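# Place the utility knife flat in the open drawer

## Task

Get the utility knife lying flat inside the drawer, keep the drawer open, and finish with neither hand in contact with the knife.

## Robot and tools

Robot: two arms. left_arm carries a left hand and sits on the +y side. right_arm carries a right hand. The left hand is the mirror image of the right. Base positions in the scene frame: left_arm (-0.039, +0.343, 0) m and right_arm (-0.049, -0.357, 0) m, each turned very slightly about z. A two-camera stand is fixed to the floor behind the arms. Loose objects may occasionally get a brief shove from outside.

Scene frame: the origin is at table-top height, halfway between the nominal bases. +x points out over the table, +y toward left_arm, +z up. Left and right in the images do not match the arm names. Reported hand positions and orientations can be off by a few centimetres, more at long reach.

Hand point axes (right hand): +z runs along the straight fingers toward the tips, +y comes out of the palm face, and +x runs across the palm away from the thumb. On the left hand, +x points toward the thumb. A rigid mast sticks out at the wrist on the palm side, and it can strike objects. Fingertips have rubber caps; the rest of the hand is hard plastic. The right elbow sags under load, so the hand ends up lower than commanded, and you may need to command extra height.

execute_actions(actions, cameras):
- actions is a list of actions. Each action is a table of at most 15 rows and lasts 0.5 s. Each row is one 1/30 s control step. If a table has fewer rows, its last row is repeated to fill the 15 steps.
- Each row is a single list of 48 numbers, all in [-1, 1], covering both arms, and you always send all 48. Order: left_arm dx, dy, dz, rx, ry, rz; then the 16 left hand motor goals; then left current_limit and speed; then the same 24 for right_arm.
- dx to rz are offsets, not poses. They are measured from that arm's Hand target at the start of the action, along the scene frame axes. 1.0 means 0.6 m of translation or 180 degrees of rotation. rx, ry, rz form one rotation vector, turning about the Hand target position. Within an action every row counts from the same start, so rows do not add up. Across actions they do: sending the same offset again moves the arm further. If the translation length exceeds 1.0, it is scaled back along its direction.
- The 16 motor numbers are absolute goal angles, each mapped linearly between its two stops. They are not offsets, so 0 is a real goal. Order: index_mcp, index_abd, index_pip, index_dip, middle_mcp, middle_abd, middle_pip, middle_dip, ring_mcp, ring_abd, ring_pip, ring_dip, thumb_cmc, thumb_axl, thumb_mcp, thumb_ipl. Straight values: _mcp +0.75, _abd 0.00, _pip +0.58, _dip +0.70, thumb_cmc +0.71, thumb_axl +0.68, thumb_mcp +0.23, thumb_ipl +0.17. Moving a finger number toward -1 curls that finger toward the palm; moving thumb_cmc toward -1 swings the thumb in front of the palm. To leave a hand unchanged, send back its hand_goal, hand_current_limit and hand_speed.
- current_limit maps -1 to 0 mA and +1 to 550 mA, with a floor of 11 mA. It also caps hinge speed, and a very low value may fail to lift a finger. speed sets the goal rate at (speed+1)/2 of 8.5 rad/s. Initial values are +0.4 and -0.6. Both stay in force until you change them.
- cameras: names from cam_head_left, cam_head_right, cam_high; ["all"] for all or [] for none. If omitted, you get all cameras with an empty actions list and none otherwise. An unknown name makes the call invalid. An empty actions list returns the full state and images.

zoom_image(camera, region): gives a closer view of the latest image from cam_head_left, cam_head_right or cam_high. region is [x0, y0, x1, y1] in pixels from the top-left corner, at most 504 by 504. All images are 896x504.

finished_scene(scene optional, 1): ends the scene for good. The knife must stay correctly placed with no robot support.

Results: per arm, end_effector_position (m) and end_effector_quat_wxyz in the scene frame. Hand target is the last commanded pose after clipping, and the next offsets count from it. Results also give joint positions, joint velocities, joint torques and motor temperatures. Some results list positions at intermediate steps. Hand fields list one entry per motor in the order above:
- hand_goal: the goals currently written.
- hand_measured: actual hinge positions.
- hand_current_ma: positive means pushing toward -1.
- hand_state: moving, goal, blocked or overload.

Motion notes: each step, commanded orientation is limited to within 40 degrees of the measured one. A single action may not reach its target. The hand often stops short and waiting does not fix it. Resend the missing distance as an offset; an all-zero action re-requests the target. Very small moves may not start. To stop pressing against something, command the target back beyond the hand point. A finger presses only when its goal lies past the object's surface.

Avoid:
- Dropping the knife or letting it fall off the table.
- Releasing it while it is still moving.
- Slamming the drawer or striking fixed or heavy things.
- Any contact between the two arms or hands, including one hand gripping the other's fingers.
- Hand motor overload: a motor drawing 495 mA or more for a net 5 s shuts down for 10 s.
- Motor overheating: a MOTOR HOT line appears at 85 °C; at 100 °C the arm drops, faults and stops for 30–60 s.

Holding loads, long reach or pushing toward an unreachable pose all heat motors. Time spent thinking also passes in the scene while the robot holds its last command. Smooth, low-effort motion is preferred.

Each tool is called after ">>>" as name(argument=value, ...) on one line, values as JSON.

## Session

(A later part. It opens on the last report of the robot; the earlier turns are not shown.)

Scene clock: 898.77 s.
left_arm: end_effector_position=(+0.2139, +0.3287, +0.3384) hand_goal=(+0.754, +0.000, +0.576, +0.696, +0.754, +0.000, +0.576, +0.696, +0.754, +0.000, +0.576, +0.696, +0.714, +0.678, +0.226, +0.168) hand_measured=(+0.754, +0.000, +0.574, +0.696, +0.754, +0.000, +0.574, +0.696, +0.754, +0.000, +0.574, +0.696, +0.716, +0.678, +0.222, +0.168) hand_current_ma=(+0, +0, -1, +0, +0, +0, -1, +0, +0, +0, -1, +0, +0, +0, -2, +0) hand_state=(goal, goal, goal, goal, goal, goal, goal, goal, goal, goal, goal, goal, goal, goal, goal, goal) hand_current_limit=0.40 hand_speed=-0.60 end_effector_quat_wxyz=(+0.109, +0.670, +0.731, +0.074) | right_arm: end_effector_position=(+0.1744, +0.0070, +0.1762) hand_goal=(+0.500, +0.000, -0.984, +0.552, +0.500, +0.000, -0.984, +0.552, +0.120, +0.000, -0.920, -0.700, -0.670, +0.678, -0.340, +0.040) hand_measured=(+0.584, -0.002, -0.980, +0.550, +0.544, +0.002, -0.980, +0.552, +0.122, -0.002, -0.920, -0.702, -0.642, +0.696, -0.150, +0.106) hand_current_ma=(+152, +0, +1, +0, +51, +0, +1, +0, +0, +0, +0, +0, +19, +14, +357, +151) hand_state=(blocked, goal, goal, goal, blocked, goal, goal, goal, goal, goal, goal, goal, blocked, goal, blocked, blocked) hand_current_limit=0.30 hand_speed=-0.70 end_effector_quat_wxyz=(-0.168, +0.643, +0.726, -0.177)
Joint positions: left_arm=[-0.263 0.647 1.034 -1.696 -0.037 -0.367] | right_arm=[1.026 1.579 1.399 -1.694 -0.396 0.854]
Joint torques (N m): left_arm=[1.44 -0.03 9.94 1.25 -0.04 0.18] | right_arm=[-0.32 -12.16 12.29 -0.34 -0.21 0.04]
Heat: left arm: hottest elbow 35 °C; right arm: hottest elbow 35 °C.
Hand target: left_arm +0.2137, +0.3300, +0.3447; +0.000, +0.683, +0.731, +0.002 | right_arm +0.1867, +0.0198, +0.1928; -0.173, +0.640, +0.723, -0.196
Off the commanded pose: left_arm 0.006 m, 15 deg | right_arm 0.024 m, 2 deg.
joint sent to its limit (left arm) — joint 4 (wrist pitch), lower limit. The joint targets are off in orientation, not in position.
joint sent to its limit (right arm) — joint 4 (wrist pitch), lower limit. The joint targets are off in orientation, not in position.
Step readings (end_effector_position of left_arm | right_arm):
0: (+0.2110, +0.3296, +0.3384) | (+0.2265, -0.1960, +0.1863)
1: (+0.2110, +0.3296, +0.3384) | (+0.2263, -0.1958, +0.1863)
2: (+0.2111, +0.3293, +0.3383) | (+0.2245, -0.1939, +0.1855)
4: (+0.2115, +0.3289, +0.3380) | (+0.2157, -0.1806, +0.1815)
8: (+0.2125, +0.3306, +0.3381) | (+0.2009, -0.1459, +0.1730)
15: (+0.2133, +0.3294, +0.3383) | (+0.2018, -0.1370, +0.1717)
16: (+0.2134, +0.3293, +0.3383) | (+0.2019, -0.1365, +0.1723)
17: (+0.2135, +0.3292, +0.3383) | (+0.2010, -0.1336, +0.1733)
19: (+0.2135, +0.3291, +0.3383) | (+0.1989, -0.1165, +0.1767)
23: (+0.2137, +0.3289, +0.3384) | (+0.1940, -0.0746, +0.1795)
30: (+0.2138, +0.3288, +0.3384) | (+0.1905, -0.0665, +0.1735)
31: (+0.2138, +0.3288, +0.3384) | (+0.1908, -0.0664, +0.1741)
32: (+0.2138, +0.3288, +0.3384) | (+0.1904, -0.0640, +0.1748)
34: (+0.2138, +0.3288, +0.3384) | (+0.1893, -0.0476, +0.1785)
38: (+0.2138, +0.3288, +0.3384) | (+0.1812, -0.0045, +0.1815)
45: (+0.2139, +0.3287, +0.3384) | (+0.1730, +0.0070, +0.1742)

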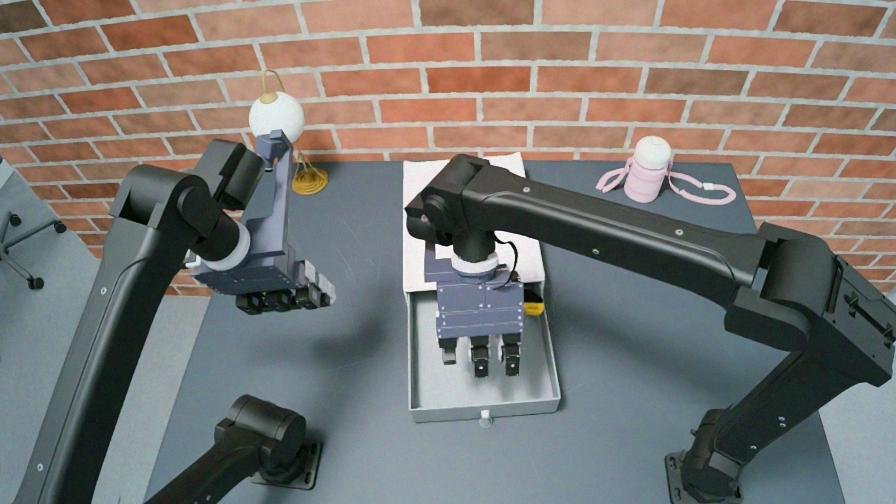

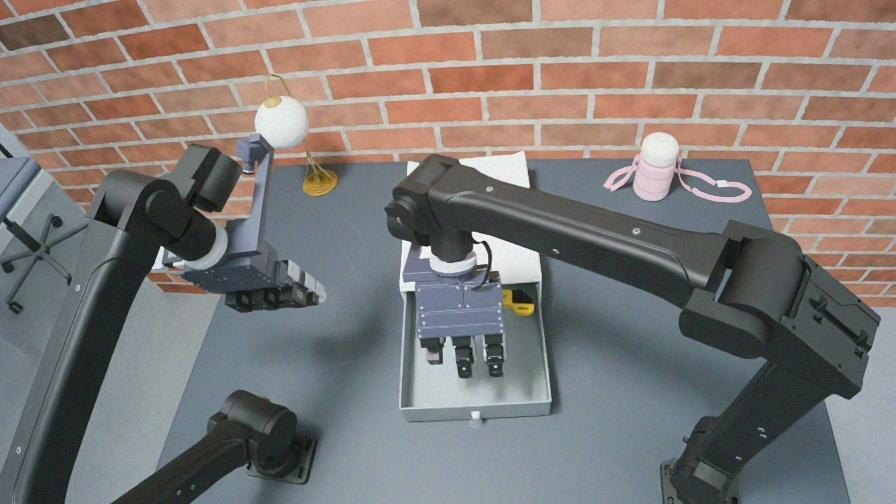

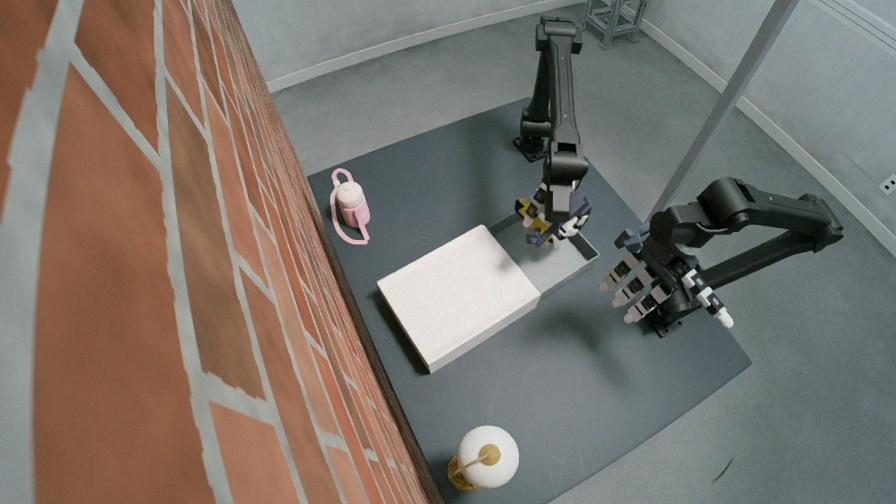

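>>> execute_actions(actions=[[[0,0,0,0,0,0,0.754,0,0.576,0.696,0.754,0,0.576,0.696,0.754,0,0.576,0.696,0.714,0.678,0.226,0.168,0.4,-0.6,0.0205,0.024,-0.04,0,0,0,0.5,0,-0.984,0.552,0.5,0,-0.984,0.552,0.12,0,-0.92,-0.7,-0.67,0.678,-0.34,0.04,0.3,-0.7]],[[0,0,0,0,0,0,0.754,0,0.576,0.696,0.754,0,0.576,0.696,0.754,0,0.576,0.696,0.714,0.678,0.226,0.168,0.4,-0.6,0,0,-0.05,0,0,0,0.5,0,-0.984,0.552,0.5,0,-0.984,0.552,0.12,0,-0.92,-0.7,-0.67,0.678,-0.34,0.04,0.3,-0.7]]], cameras=["all"])

>>> zoom_image(camera="cam_head_right", region=[380, 240, 580, 440])

>>> zoom_image(camera="cam_head_left", region=[380, 240, 580, 440])

>>> zoom_image(camera="cam_high", region=[470, 160, 630, 300])

Scene clock: 922.83 s.
left_arm: end_effector_position=(+0.2139, +0.3287, +0.3384) hand_goal=(+0.754, +0.000, +0.576, +0.696, +0.754, +0.000, +0.576, +0.696, +0.754, +0.000, +0.576, +0.696, +0.714, +0.678, +0.226, +0.168) hand_measured=(+0.754, +0.000, +0.574, +0.696, +0.754, +0.000, +0.574, +0.696, +0.754, +0.000, +0.574, +0.696, +0.716, +0.678, +0.222, +0.168) hand_current_ma=(+0, +0, -1, +0, +0, +0, -1, +0, +0, +0, -1, +0, +0, +0, -2, +0) hand_state=(goal, goal, goal, goal, goal, goal, goal, goal, goal, goal, goal, goal, goal, goal, goal, goal) hand_current_limit=0.40 hand_speed=-0.60 end_effector_quat_wxyz=(+0.109, +0.670, +0.730, +0.074) | right_arm: end_effector_position=(+0.1897, +0.0245, +0.1331) hand_goal=(+0.500, +0.000, -0.984, +0.552, +0.500, +0.000, -0.984, +0.552, +0.120, +0.000, -0.920, -0.700, -0.670, +0.678, -0.340, +0.040) hand_measured=(+0.584, -0.002, -0.980, +0.550, +0.544, +0.002, -0.980, +0.552, +0.122, -0.002, -0.920, -0.702, -0.642, +0.696, -0.150, +0.106) hand_current_ma=(+152, +0, +1, +0, +51, +0, +1, +0, +0, +0, +0, +0, +19, +14, +357, +151) hand_state=(blocked, goal, goal, goal, blocked, goal, goal, goal, goal, goal, goal, goal, blocked, goal, blocked, blocked) hand_current_limit=0.30 hand_speed=-0.70 end_effector_quat_wxyz=(-0.166, +0.642, +0.718, -0.211)
Joint positions: left_arm=[-0.263 0.647 1.034 -1.696 -0.037 -0.367] | right_arm=[1.014 1.711 1.44 -1.679 -0.399 0.833]
Joint torques (N m): left_arm=[1.44 0.21 9.89 1.29 -0.06 0.19] | right_arm=[-0.85 -14.68 9.92 -0.28 -0.36 -0.17]
Heat: left arm: hottest elbow 35 °C; right arm: hottest elbow 36 °C.
Hand target: left_arm +0.2137, +0.3300, +0.3447; +0.000, +0.683, +0.731, +0.002 | right_arm +0.1989, +0.0341, +0.1387; -0.173, +0.640, +0.722, -0.196
Off the commanded pose: left_arm 0.006 m, 15 deg | right_arm 0.015 m, 2 deg.
joint sent to its limit (left arm) — joint 4 (wrist pitch), lower limit. The joint targets are off in orientation, not in position.
Step readings (end_effector_position of left_arm | right_arm):
0: (+0.2139, +0.3287, +0.3384) | (+0.1743, +0.0069, +0.1762)
1: (+0.2139, +0.3287, +0.3384) | (+0.1743, +0.0069, +0.1762)
2: (+0.2139, +0.3287, +0.3384) | (+0.1749, +0.0075, +0.1759)
4: (+0.2139, +0.3287, +0.3384) | (+0.1786, +0.0115, +0.1742)
8: (+0.2139, +0.3287, +0.3384) | (+0.1851, +0.0188, +0.1627)
15: (+0.2139, +0.3287, +0.3384) | (+0.1868, +0.0190, +0.1514)
16: (+0.2139, +0.3287, +0.3384) | (+0.1868, +0.0190, +0.1514)
17: (+0.2139, +0.3287, +0.3384) | (+0.1868, +0.0192, +0.1512)
19: (+0.2139, +0.3287, +0.3384) | (+0.1872, +0.0205, +0.1496)
23: (+0.2139, +0.3287, +0.3384) | (+0.1890, +0.0230, +0.1413)
30: (+0.2139, +0.3287, +0.3384) | (+0.1897, +0.0244, +0.1332)

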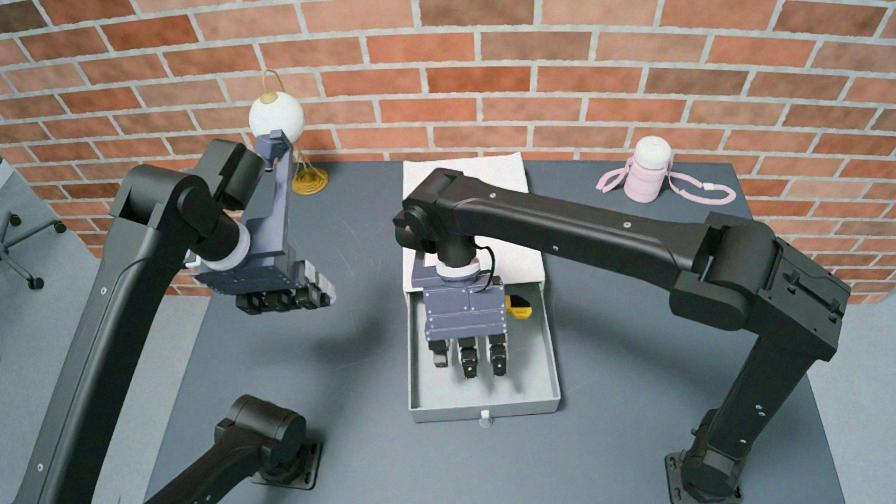

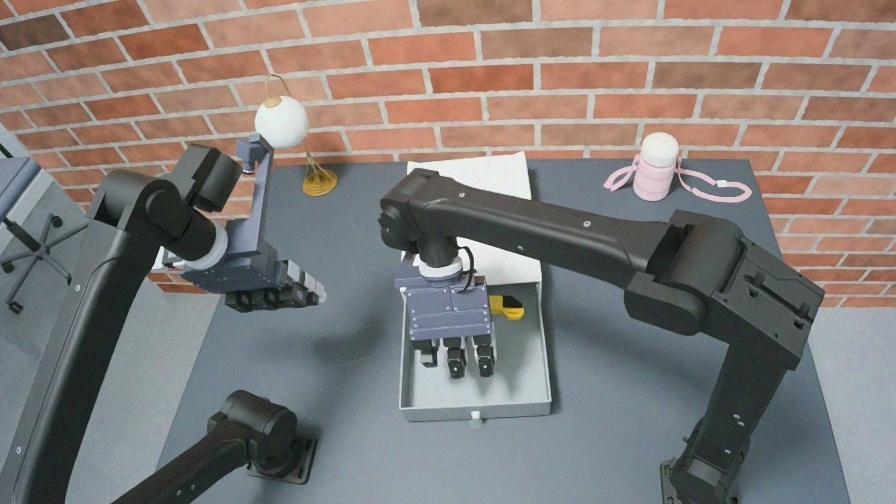

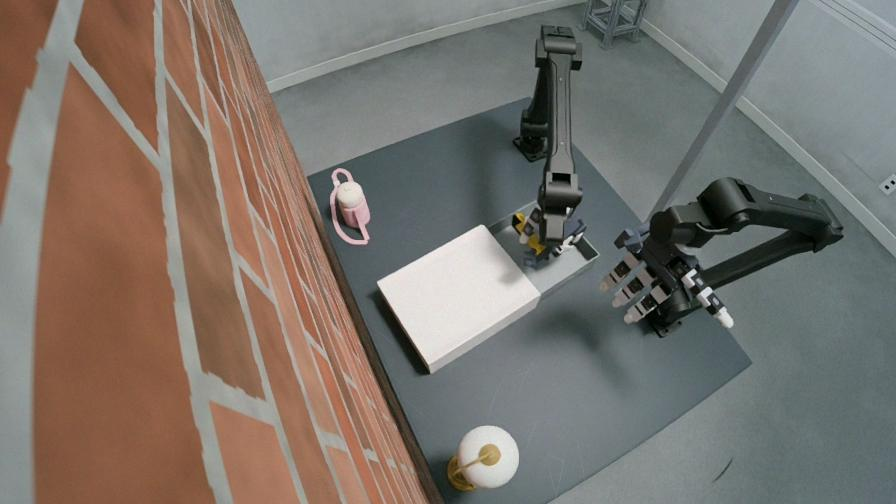

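Scaled by 2.520 from the camera's 896x504 image, which has a finer 1280x720 frame.

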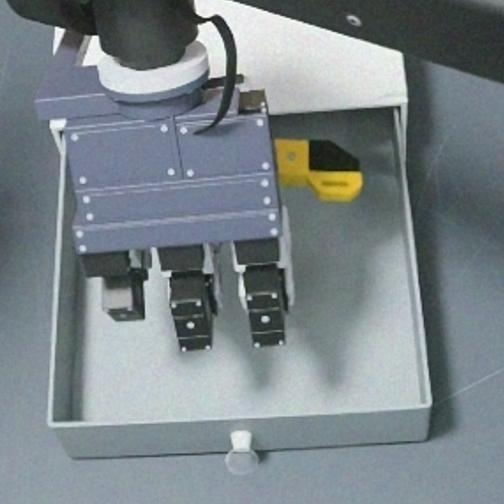

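Scaled by 2.520 from the camera's 896x504 image, which has a finer 1280x720 frame.

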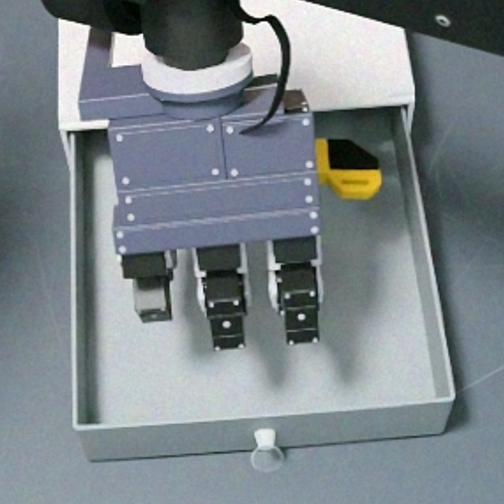

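Scaled by 3.150 from the camera's 896x504 image, which has a finer 1280x720 frame.

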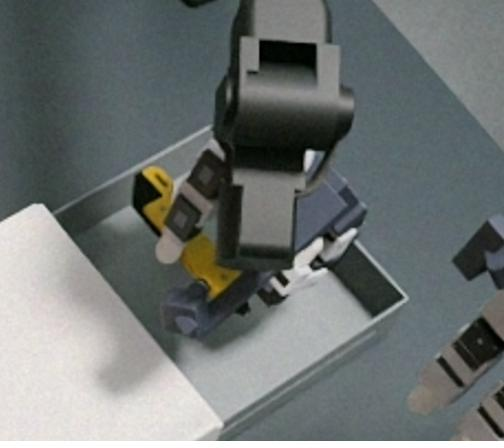

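>>> execute_actions(actions=[[[0,0,0,0,0,0,0.754,0,0.576,0.696,0.754,0,0.576,0.696,0.754,0,0.576,0.696,0.714,0.678,0.226,0.168,0.4,-0.6,0,0,-0.045,0,0,0,0.5,0,-0.984,0.552,0.5,0,-0.984,0.552,0.12,0,-0.92,-0.7,-0.67,0.678,-0.34,0.04,0.3,-0.7]],[[0,0,0,0,0,0,0.754,0,0.576,0.696,0.754,0,0.576,0.696,0.754,0,0.576,0.696,0.714,0.678,0.226,0.168,0.4,-0.6,0,0,-0.045,0,0,0,0.5,0,-0.984,0.552,0.5,0,-0.984,0.552,0.12,0,-0.92,-0.7,-0.67,0.678,-0.34,0.04,0.3,-0.7]]], cameras=["all"])

>>> zoom_image(camera="cam_head_right", region=[380, 240, 580, 440])

>>> zoom_image(camera="cam_high", region=[470, 160, 630, 300])

Scene clock: 943.43 s.
left_arm: end_effector_position=(+0.2139, +0.3287, +0.3384) hand_goal=(+0.754, +0.000, +0.576, +0.696, +0.754, +0.000, +0.576, +0.696, +0.754, +0.000, +0.576, +0.696, +0.714, +0.678, +0.226, +0.168) hand_measured=(+0.754, +0.000, +0.574, +0.696, +0.754, +0.000, +0.574, +0.696, +0.754, +0.000, +0.574, +0.696, +0.716, +0.678, +0.222, +0.168) hand_current_ma=(+0, +0, -1, +0, +0, +0, -1, +0, +0, +0, -1, +0, +0, +0, -2, +0) hand_state=(goal, goal, goal, goal, goal, goal, goal, goal, goal, goal, goal, goal, goal, goal, goal, goal) hand_current_limit=0.40 hand_speed=-0.60 end_effector_quat_wxyz=(+0.109, +0.670, +0.730, +0.074) | right_arm: end_effector_position=(+0.1957, +0.0348, +0.0891) hand_goal=(+0.500, +0.000, -0.984, +0.552, +0.500, +0.000, -0.984, +0.552, +0.120, +0.000, -0.920, -0.700, -0.670, +0.678, -0.340, +0.040) hand_measured=(+0.584, -0.002, -0.980, +0.550, +0.544, +0.002, -0.980, +0.552, +0.122, -0.002, -0.920, -0.702, -0.642, +0.696, -0.150, +0.106) hand_current_ma=(+152, +0, +1, +0, +51, +0, +1, +0, +0, +0, +0, +0, +19, +14, +357, +151) hand_state=(blocked, goal, goal, goal, blocked, goal, goal, goal, goal, goal, goal, goal, blocked, goal, blocked, blocked) hand_current_limit=0.30 hand_speed=-0.70 end_effector_quat_wxyz=(-0.170, +0.641, +0.723, -0.196)
Joint positions: left_arm=[-0.263 0.647 1.034 -1.696 -0.037 -0.367] | right_arm=[1.014 1.755 1.383 -1.547 -0.4 0.832]
Joint torques (N m): left_arm=[1.44 -0.15 9.91 1.31 -0.03 0.2] | right_arm=[-0.85 -14.62 7.2 0.05 -0.31 -0.15]
Heat: left arm: hottest elbow 34 °C; right arm: hottest elbow 37 °C.
Hand target: left_arm +0.2137, +0.3300, +0.3447; +0.000, +0.683, +0.731, +0.002 | right_arm +0.1989, +0.0341, +0.0848; -0.173, +0.640, +0.723, -0.196
Off the commanded pose: left_arm 0.006 m, 15 deg | right_arm 0.005 m, 0 deg.
joint sent to its limit (left arm) — joint 4 (wrist pitch), lower limit. The joint targets are off in orientation, not in position.
Step readings (end_effector_position of left_arm | right_arm):
0: (+0.2139, +0.3287, +0.3384) | (+0.1897, +0.0245, +0.1331)
1: (+0.2139, +0.3287, +0.3384) | (+0.1898, +0.0247, +0.1331)
2: (+0.2139, +0.3287, +0.3384) | (+0.1905, +0.0259, +0.1328)
4: (+0.2139, +0.3287, +0.3384) | (+0.1934, +0.0305, +0.1313)
8: (+0.2139, +0.3287, +0.3384) | (+0.1966, +0.0360, +0.1262)
15: (+0.2139, +0.3287, +0.3384) | (+0.1960, +0.0350, +0.1185)
16: (+0.2139, +0.3287, +0.3384) | (+0.1960, +0.0350, +0.1181)
17: (+0.2139, +0.3287, +0.3384) | (+0.1963, +0.0356, +0.1169)
19: (+0.2139, +0.3287, +0.3384) | (+0.1968, +0.0367, +0.1118)
23: (+0.2139, +0.3287, +0.3384) | (+0.1957, +0.0348, +0.0982)
30: (+0.2139, +0.3287, +0.3384) | (+0.1956, +0.0346, +0.0892)

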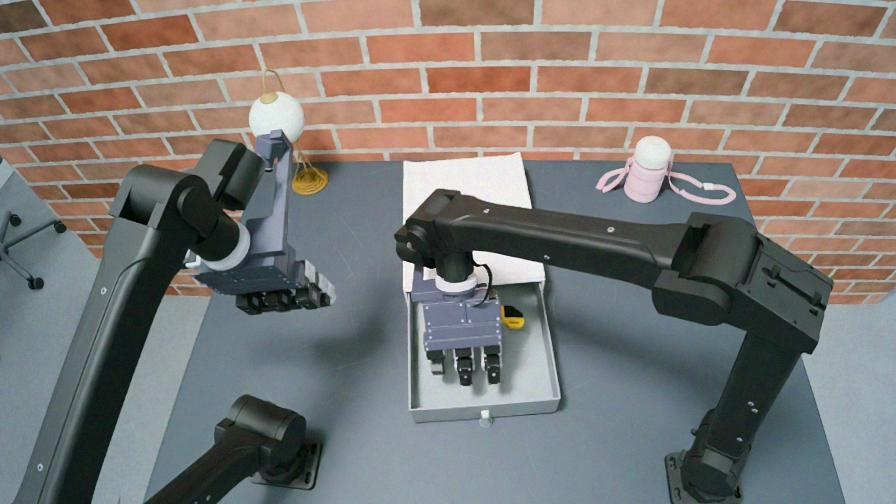

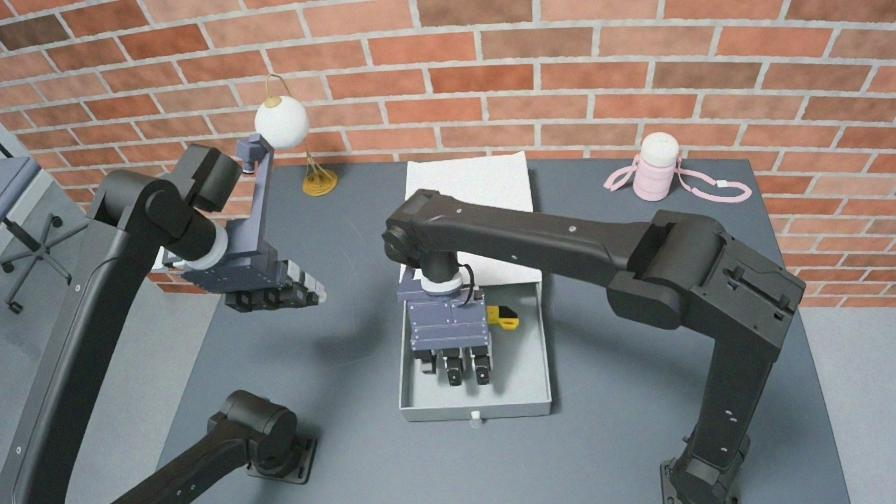

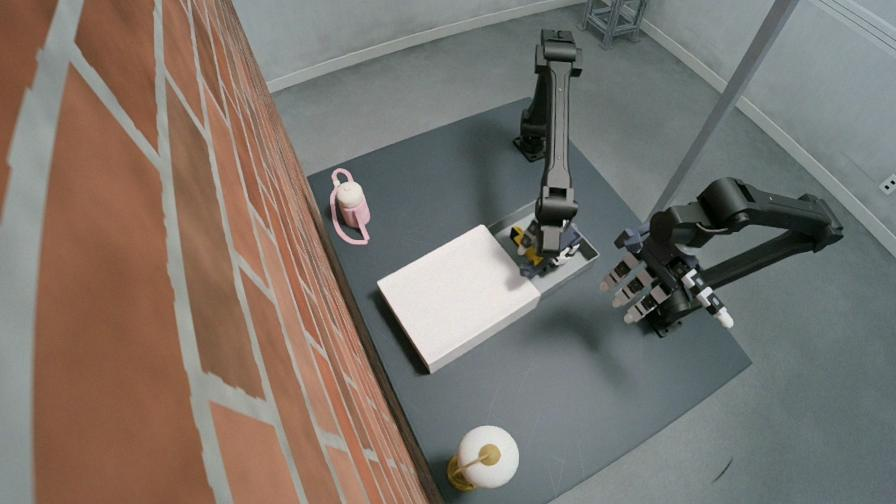

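Scaled by 2.520 from the camera's 896x504 image, which has a finer 1280x720 frame.

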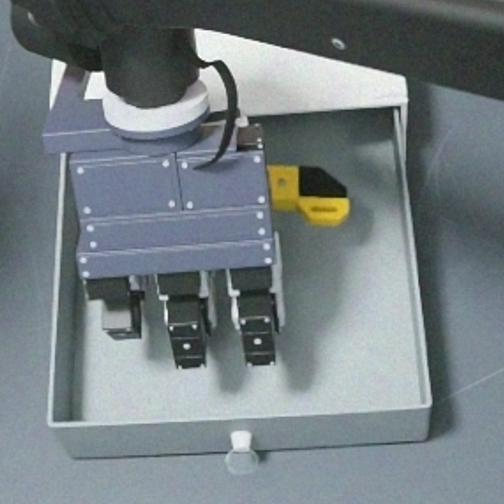

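Scaled by 3.150 from the camera's 896x504 image, which has a finer 1280x720 frame.

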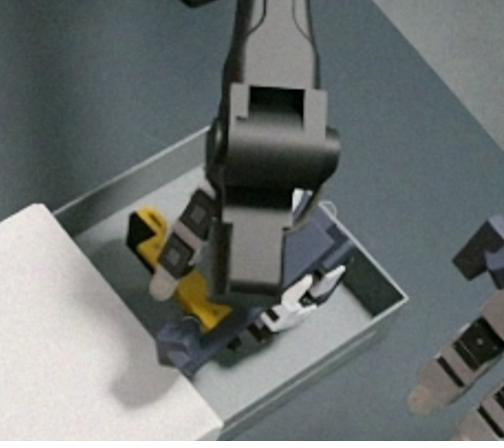

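>>> execute_actions(actions=[[[0,0,0,0,0,0,0.754,0,0.576,0.696,0.754,0,0.576,0.696,0.754,0,0.576,0.696,0.714,0.678,0.226,0.168,0.4,-0.6,-0.005,-0.02,-0.055,0,0,0,0.5,0,-0.984,0.552,0.5,0,-0.984,0.552,0.12,0,-0.92,-0.7,-0.67,0.678,-0.34,0.04,0.3,-0.7]]], cameras=["all"])

>>> zoom_image(camera="cam_head_right", region=[380, 240, 580, 440])

>>> zoom_image(camera="cam_high", region=[490, 180, 610, 290])

>>> zoom_image(camera="cam_head_left", region=[380, 240, 580, 440])

Scene clock: 955.17 s.
left_arm: end_effector_position=(+0.2139, +0.3287, +0.3384) hand_goal=(+0.754, +0.000, +0.576, +0.696, +0.754, +0.000, +0.576, +0.696, +0.754, +0.000, +0.576, +0.696, +0.714, +0.678, +0.226, +0.168) hand_measured=(+0.754, +0.000, +0.574, +0.696, +0.754, +0.000, +0.574, +0.696, +0.754, +0.000, +0.574, +0.696, +0.716, +0.678, +0.222, +0.168) hand_current_ma=(+0, +0, -1, +0, +0, +0, -1, +0, +0, +0, -1, +0, +0, +0, -2, +0) hand_state=(goal, goal, goal, goal, goal, goal, goal, goal, goal, goal, goal, goal, goal, goal, goal, goal) hand_current_limit=0.40 hand_speed=-0.60 end_effector_quat_wxyz=(+0.109, +0.670, +0.730, +0.074) | right_arm: end_effector_position=(+0.1928, +0.0227, +0.0561) hand_goal=(+0.500, +0.000, -0.984, +0.552, +0.500, +0.000, -0.984, +0.552, +0.120, +0.000, -0.920, -0.700, -0.670, +0.678, -0.340, +0.040) hand_measured=(+0.584, -0.002, -0.980, +0.550, +0.544, +0.002, -0.980, +0.552, +0.122, -0.002, -0.920, -0.702, -0.642, +0.696, -0.150, +0.106) hand_current_ma=(+152, +0, +1, +0, +51, +0, +1, +0, +0, +0, +0, +0, +19, +14, +357, +151) hand_state=(blocked, goal, goal, goal, blocked, goal, goal, goal, goal, goal, goal, goal, blocked, goal, blocked, blocked) hand_current_limit=0.30 hand_speed=-0.70 end_effector_quat_wxyz=(-0.171, +0.642, +0.721, -0.196)
Joint positions: left_arm=[-0.263 0.647 1.034 -1.696 -0.037 -0.367] | right_arm=[1.004 1.763 1.299 -1.458 -0.4 0.825]
Joint torques (N m): left_arm=[1.44 -0.21 9.95 1.22 -0.02 0.21] | right_arm=[-0.79 -15.27 6.79 -0.1 -0.24 -0.2]
Heat: left arm: hottest elbow 34 °C; right arm: hottest elbow 36 °C.
Hand target: left_arm +0.2137, +0.3300, +0.3447; +0.000, +0.683, +0.731, +0.002 | right_arm +0.1959, +0.0220, +0.0518; -0.173, +0.640, +0.722, -0.196
Off the commanded pose: left_arm 0.006 m, 15 deg | right_arm 0.005 m, 0 deg.
joint sent to its limit (left arm) — joint 4 (wrist pitch), lower limit. The joint targets are off in orientation, not in position.
Step readings (end_effector_position of left_arm | right_arm):
0: (+0.2139, +0.3287, +0.3384) | (+0.1957, +0.0348, +0.0891)
1: (+0.2139, +0.3287, +0.3384) | (+0.1957, +0.0348, +0.0888)
2: (+0.2139, +0.3287, +0.3384) | (+0.1961, +0.0351, +0.0870)
4: (+0.2139, +0.3287, +0.3384) | (+0.1958, +0.0339, +0.0790)
8: (+0.2139, +0.3287, +0.3384) | (+0.1916, +0.0231, +0.0624)
15: (+0.2139, +0.3287, +0.3384) | (+0.1926, +0.0223, +0.0561)

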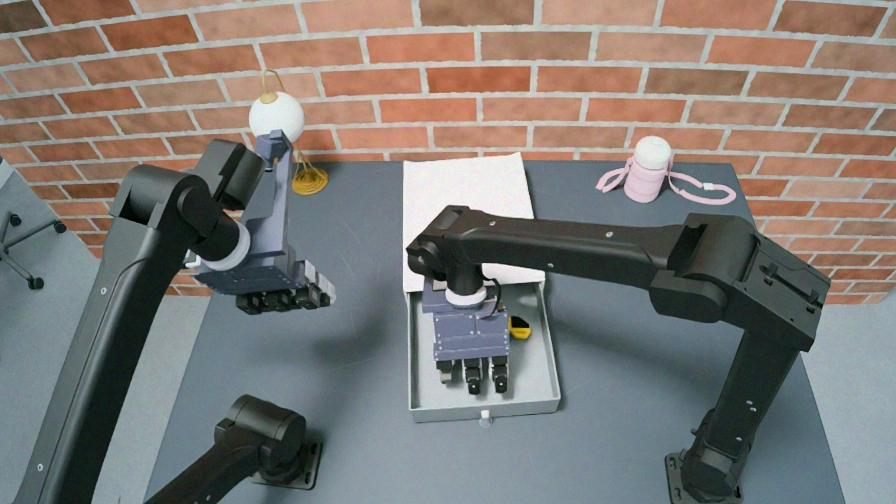

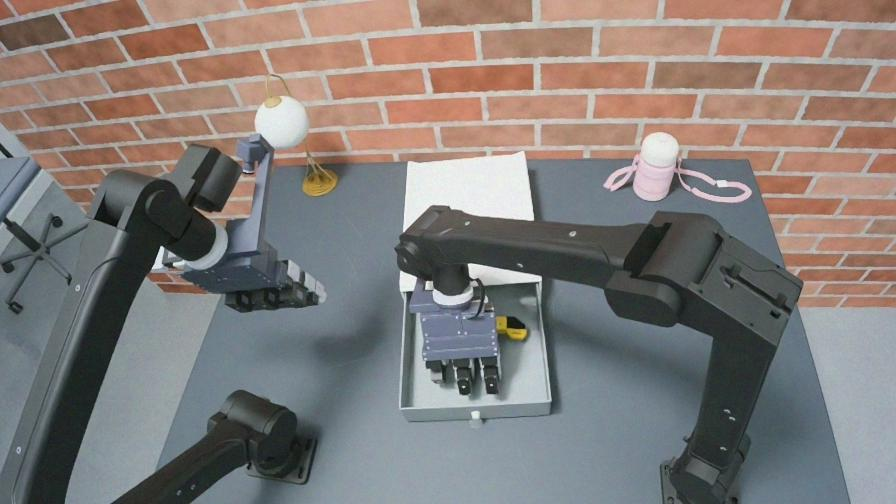

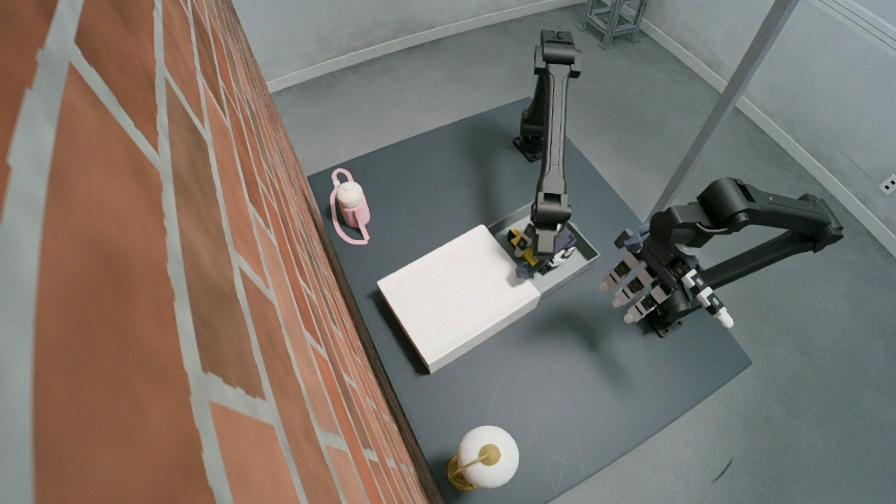

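Scaled by 2.520 from the camera's 896x504 image, which has a finer 1280x720 frame.

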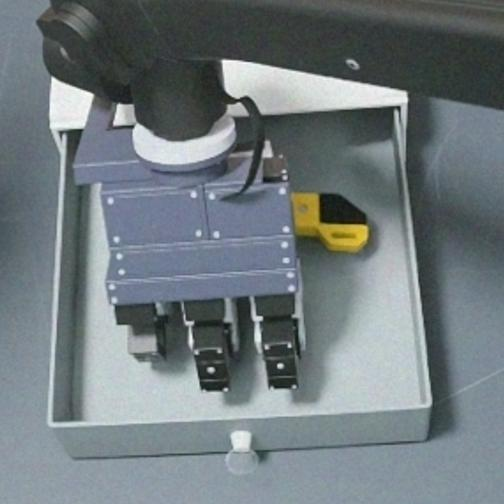

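Scaled by 4.200 from the camera's 896x504 image, which has a finer 1280x720 frame.

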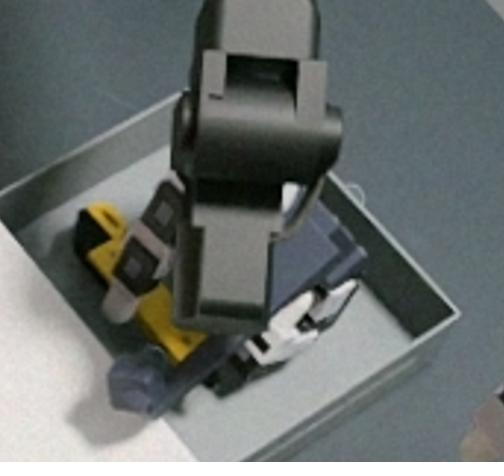

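Scaled by 2.520 from the camera's 896x504 image, which has a finer 1280x720 frame.

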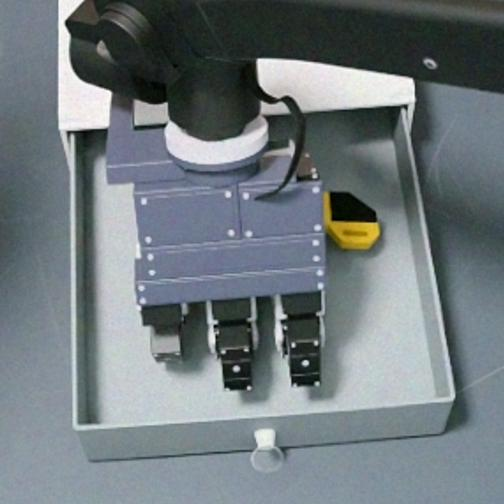

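>>> execute_actions(actions=[[[0,0,0,0,0,0,0.754,0,0.576,0.696,0.754,0,0.576,0.696,0.754,0,0.576,0.696,0.714,0.678,0.226,0.168,0.4,-0.6,0,0,-0.022,0,0,0,0.5,0,-0.984,0.552,0.5,0,-0.984,0.552,0.12,0,-0.92,-0.7,-0.67,0.678,-0.34,0.04,0.3,-0.7]]])

>>> execute_actions(actions=[[[0,0,0,0,0,0,0.754,0,0.576,0.696,0.754,0,0.576,0.696,0.754,0,0.576,0.696,0.714,0.678,0.226,0.168,0.4,-0.6,0,0,-0.01,0,0,0,0.5,0,-0.984,0.552,0.5,0,-0.984,0.552,0.12,0,-0.92,-0.7,-0.67,0.678,-0.34,0.04,0.3,-0.7]]], cameras=["all"])

>>> zoom_image(camera="cam_head_right", region=[380, 240, 580, 440])

>>> zoom_image(camera="cam_high", region=[490, 180, 610, 290])

Scene clock: 981.67 s.
left_arm: end_effector_position=(+0.2139, +0.3287, +0.3384) hand_goal=(+0.754, +0.000, +0.576, +0.696, +0.754, +0.000, +0.576, +0.696, +0.754, +0.000, +0.576, +0.696, +0.714, +0.678, +0.226, +0.168) hand_measured=(+0.754, +0.000, +0.574, +0.696, +0.754, +0.000, +0.574, +0.696, +0.754, +0.000, +0.574, +0.696, +0.716, +0.678, +0.222, +0.168) hand_current_ma=(+0, +0, -1, +0, +0, +0, -1, +0, +0, +0, -1, +0, +0, +0, -2, +0) hand_state=(goal, goal, goal, goal, goal, goal, goal, goal, goal, goal, goal, goal, goal, goal, goal, goal) hand_current_limit=0.40 hand_speed=-0.60 end_effector_quat_wxyz=(+0.109, +0.670, +0.730, +0.074) | right_arm: end_effector_position=(+0.1937, +0.0242, +0.0454) hand_goal=(+0.500, +0.000, -0.984, +0.552, +0.500, +0.000, -0.984, +0.552, +0.120, +0.000, -0.920, -0.700, -0.670, +0.678, -0.340, +0.040) hand_measured=(+0.584, -0.002, -0.980, +0.550, +0.544, +0.002, -0.980, +0.552, +0.122, -0.002, -0.920, -0.702, -0.642, +0.696, -0.150, +0.106) hand_current_ma=(+152, +0, +1, +0, +51, +0, +1, +0, +0, +0, +0, +0, +19, +14, +357, +151) hand_state=(blocked, goal, goal, goal, blocked, goal, goal, goal, goal, goal, goal, goal, blocked, goal, blocked, blocked) hand_current_limit=0.30 hand_speed=-0.70 end_effector_quat_wxyz=(-0.172, +0.642, +0.722, -0.193)
Joint positions: left_arm=[-0.263 0.647 1.034 -1.696 -0.037 -0.367] | right_arm=[1.004 1.775 1.286 -1.426 -0.4 0.825]
Joint torques (N m): left_arm=[1.55 0.15 9.89 1.31 -0.04 0.22] | right_arm=[-0.15 -14.33 6.38 -0.08 -0.21 -0.19]
Heat: left arm: hottest elbow 34 °C; right arm: hottest elbow 35 °C.
Hand target: left_arm +0.2137, +0.3300, +0.3447; +0.000, +0.683, +0.731, +0.002 | right_arm +0.1959, +0.0221, +0.0385; -0.173, +0.640, +0.722, -0.196
Off the commanded pose: left_arm 0.006 m, 15 deg | right_arm 0.007 m, 0 deg.
joint sent to its limit (left arm) — joint 4 (wrist pitch), lower limit. The joint targets are off in orientation, not in position.
Step readings (end_effector_position of left_arm | right_arm):
0: (+0.2139, +0.3287, +0.3384) | (+0.1928, +0.0227, +0.0560)
1: (+0.2139, +0.3287, +0.3384) | (+0.1929, +0.0228, +0.0560)
2: (+0.2139, +0.3287, +0.3384) | (+0.1931, +0.0232, +0.0558)
4: (+0.2139, +0.3287, +0.3384) | (+0.1941, +0.0247, +0.0543)
8: (+0.2139, +0.3287, +0.3384) | (+0.1942, +0.0249, +0.0498)
15: (+0.2139, +0.3287, +0.3384) | (+0.1937, +0.0241, +0.0454)

Scene clock: 982.37 s.
left_arm: end_effector_position=(+0.2139, +0.3287, +0.3384) hand_goal=(+0.754, +0.000, +0.576, +0.696, +0.754, +0.000, +0.576, +0.696, +0.754, +0.000, +0.576, +0.696, +0.714, +0.678, +0.226, +0.168) hand_measured=(+0.754, +0.000, +0.574, +0.696, +0.754, +0.000, +0.574, +0.696, +0.754, +0.000, +0.574, +0.696, +0.716, +0.678, +0.222, +0.168) hand_current_ma=(+0, +0, -1, +0, +0, +0, -1, +0, +0, +0, -1, +0, +0, +0, -2, +0) hand_state=(goal, goal, goal, goal, goal, goal, goal, goal, goal, goal, goal, goal, goal, goal, goal, goal) hand_current_limit=0.40 hand_speed=-0.60 end_effector_quat_wxyz=(+0.109, +0.670, +0.730, +0.074) | right_arm: end_effector_position=(+0.1942, +0.0249, +0.0414) hand_goal=(+0.500, +0.000, -0.984, +0.552, +0.500, +0.000, -0.984, +0.552, +0.120, +0.000, -0.920, -0.700, -0.670, +0.678, -0.340, +0.040) hand_measured=(+0.584, -0.002, -0.984, +0.550, +0.544, +0.002, -0.980, +0.552, +0.122, -0.002, -0.920, -0.702, -0.642, +0.696, -0.150, +0.106) hand_current_ma=(+152, +0, +0, +0, +51, +0, +1, +0, +0, +0, +0, +0, +19, +14, +358, +151) hand_state=(blocked, goal, goal, goal, blocked, goal, goal, goal, goal, goal, goal, goal, blocked, goal, blocked, blocked) hand_current_limit=0.30 hand_speed=-0.70 end_effector_quat_wxyz=(-0.172, +0.641, +0.723, -0.191)
Joint positions: left_arm=[-0.263 0.647 1.034 -1.696 -0.037 -0.367] | right_arm=[1.004 1.78 1.28 -1.413 -0.4 0.825]
Joint torques (N m): left_arm=[1.14 0.21 9.91 1.17 -0.06 0.17] | right_arm=[-0.79 -13.8 6.3 -0.06 -0.2 -0.15]
Heat: left arm: hottest elbow 34 °C; right arm: hottest elbow 35 °C.
Hand target: left_arm +0.2137, +0.3300, +0.3447; +0.000, +0.683, +0.731, +0.002 | right_arm +0.1960, +0.0222, +0.0326; -0.173, +0.640, +0.723, -0.196
Off the commanded pose: left_arm 0.006 m, 15 deg | right_arm 0.009 m, 1 deg.
joint sent to its limit (left arm) — joint 4 (wrist pitch), lower limit. The joint targets are off in orientation, not in position.
Step readings (end_effector_position of left_arm | right_arm):
0: (+0.2139, +0.3287, +0.3384) | (+0.1937, +0.0242, +0.0454)
1: (+0.2139, +0.3287, +0.3384) | (+0.1938, +0.0243, +0.0454)
2: (+0.2139, +0.3287, +0.3384) | (+0.1940, +0.0246, +0.0453)
4: (+0.2139, +0.3287, +0.3384) | (+0.1945, +0.0254, +0.0449)
8: (+0.2139, +0.3287, +0.3384) | (+0.1944, +0.0253, +0.0426)
15: (+0.2139, +0.3287, +0.3384) | (+0.1942, +0.0249, +0.0414)

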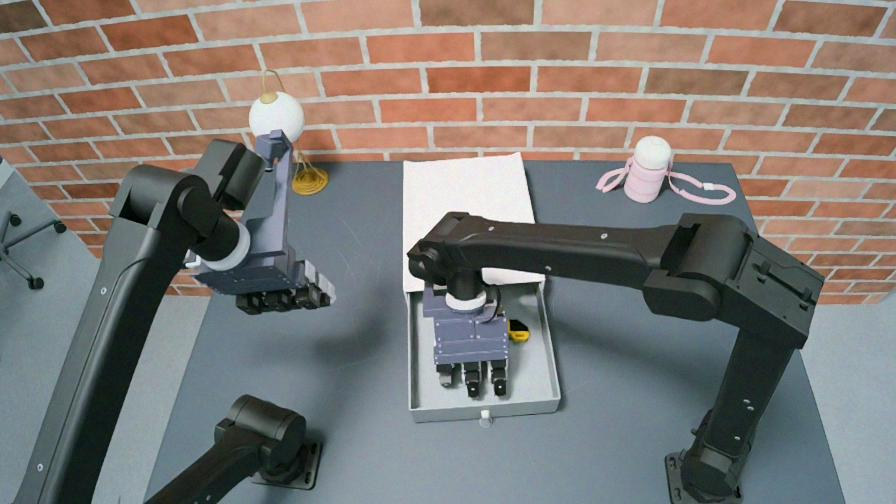

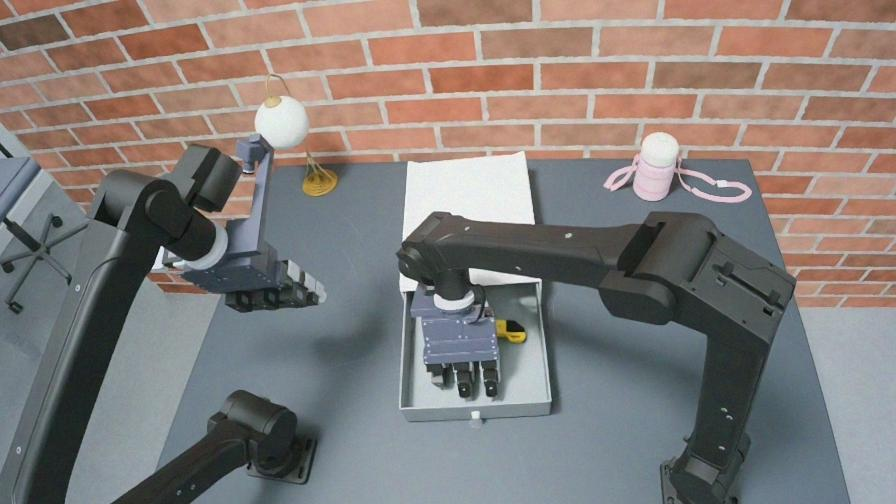

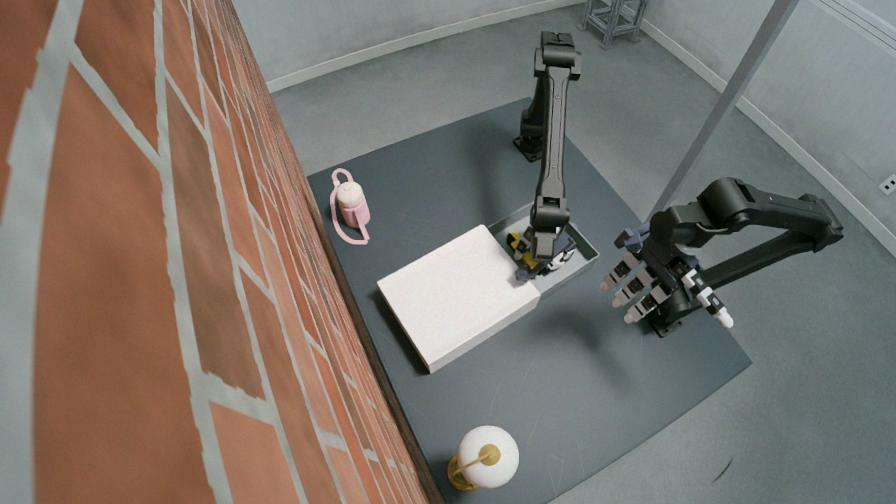

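Scaled by 2.520 from the camera's 896x504 image, which has a finer 1280x720 frame.

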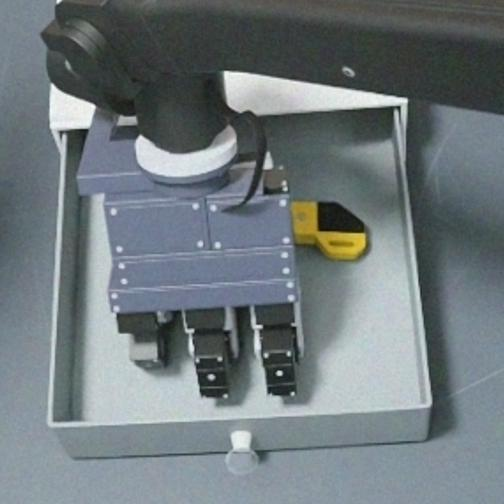

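Scaled by 4.200 from the camera's 896x504 image, which has a finer 1280x720 frame.

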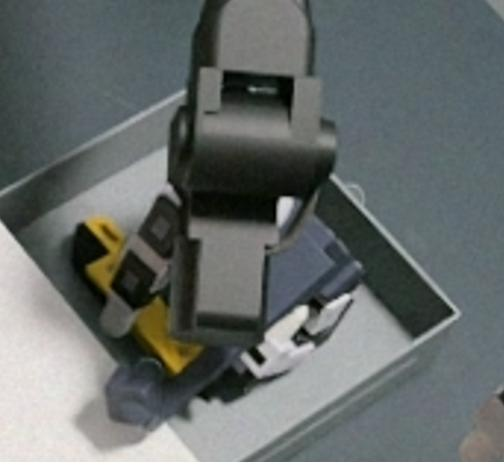

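>>> execute_actions(actions=[[[0,0,0,0,0,0,0.754,0,0.576,0.696,0.754,0,0.576,0.696,0.754,0,0.576,0.696,0.714,0.678,0.226,0.168,0.4,-0.6,0,0,-0.01,0,0,0,0.5,0,-0.984,0.552,0.5,0,-0.984,0.552,0.12,0,-0.92,-0.7,-0.67,0.678,-0.34,0.04,0.3,-0.7]]])

>>> zoom_image(camera="cam_head_right", region=[440, 300, 560, 420])

Scene clock: 992.73 s.
left_arm: end_effector_position=(+0.2139, +0.3287, +0.3384) hand_goal=(+0.754, +0.000, +0.576, +0.696, +0.754, +0.000, +0.576, +0.696, +0.754, +0.000, +0.576, +0.696, +0.714, +0.678, +0.226, +0.168) hand_measured=(+0.754, +0.000, +0.574, +0.696, +0.754, +0.000, +0.574, +0.696, +0.754, +0.000, +0.574, +0.696, +0.716, +0.678, +0.222, +0.168) hand_current_ma=(+0, +0, -1, +0, +0, +0, -1, +0, +0, +0, -1, +0, +0, +0, -2, +0) hand_state=(goal, goal, goal, goal, goal, goal, goal, goal, goal, goal, goal, goal, goal, goal, goal, goal) hand_current_limit=0.40 hand_speed=-0.60 end_effector_quat_wxyz=(+0.109, +0.670, +0.730, +0.074) | right_arm: end_effector_position=(+0.1946, +0.0256, +0.0400) hand_goal=(+0.500, +0.000, -0.984, +0.552, +0.500, +0.000, -0.984, +0.552, +0.120, +0.000, -0.920, -0.700, -0.670, +0.678, -0.340, +0.040) hand_measured=(+0.580, +0.002, -0.996, +0.550, +0.544, +0.002, -0.982, +0.552, +0.122, -0.002, -0.920, -0.702, -0.642, +0.696, -0.150, +0.106) hand_current_ma=(+141, +0, -5, +0, +51, +0, +0, +0, +0, +0, +0, +0, +19, +14, +357, +151) hand_state=(blocked, goal, goal, goal, blocked, goal, goal, goal, goal, goal, goal, goal, blocked, goal, blocked, blocked) hand_current_limit=0.30 hand_speed=-0.70 end_effector_quat_wxyz=(-0.172, +0.641, +0.723, -0.189)
Joint positions: left_arm=[-0.263 0.647 1.034 -1.696 -0.037 -0.367] | right_arm=[1.004 1.78 1.277 -1.404 -0.4 0.825]
Joint torques (N m): left_arm=[1.38 0.03 9.87 1.31 -0.02 0.2] | right_arm=[-0.91 -13.57 5.76 0.14 -0.19 -0.16]
Heat: left arm: hottest elbow 34 °C; right arm: hottest elbow 34 °C.
Hand target: left_arm +0.2137, +0.3300, +0.3447; +0.000, +0.683, +0.731, +0.002 | right_arm +0.1960, +0.0221, +0.0265; -0.173, +0.640, +0.722, -0.196
Off the commanded pose: left_arm 0.006 m, 15 deg | right_arm 0.014 m, 1 deg.
joint sent to its limit (left arm) — joint 4 (wrist pitch), lower limit. The joint targets are off in orientation, not in position.
Step readings (end_effector_position of left_arm | right_arm):
0: (+0.2139, +0.3287, +0.3384) | (+0.1942, +0.0249, +0.0414)
1: (+0.2139, +0.3287, +0.3384) | (+0.1942, +0.0249, +0.0414)
2: (+0.2139, +0.3287, +0.3384) | (+0.1943, +0.0251, +0.0414)
4: (+0.2139, +0.3287, +0.3384) | (+0.1944, +0.0252, +0.0409)
8: (+0.2139, +0.3287, +0.3384) | (+0.1944, +0.0253, +0.0402)
15: (+0.2139, +0.3287, +0.3384) | (+0.1945, +0.0255, +0.0400)

Scaled by 4.200 from the camera's 896x504 image, which has a finer 1280x720 frame.
This view is cut from an older image: the scene may have changed since it was taken.

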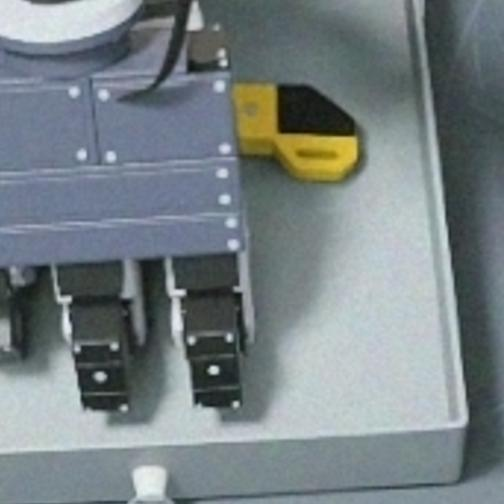

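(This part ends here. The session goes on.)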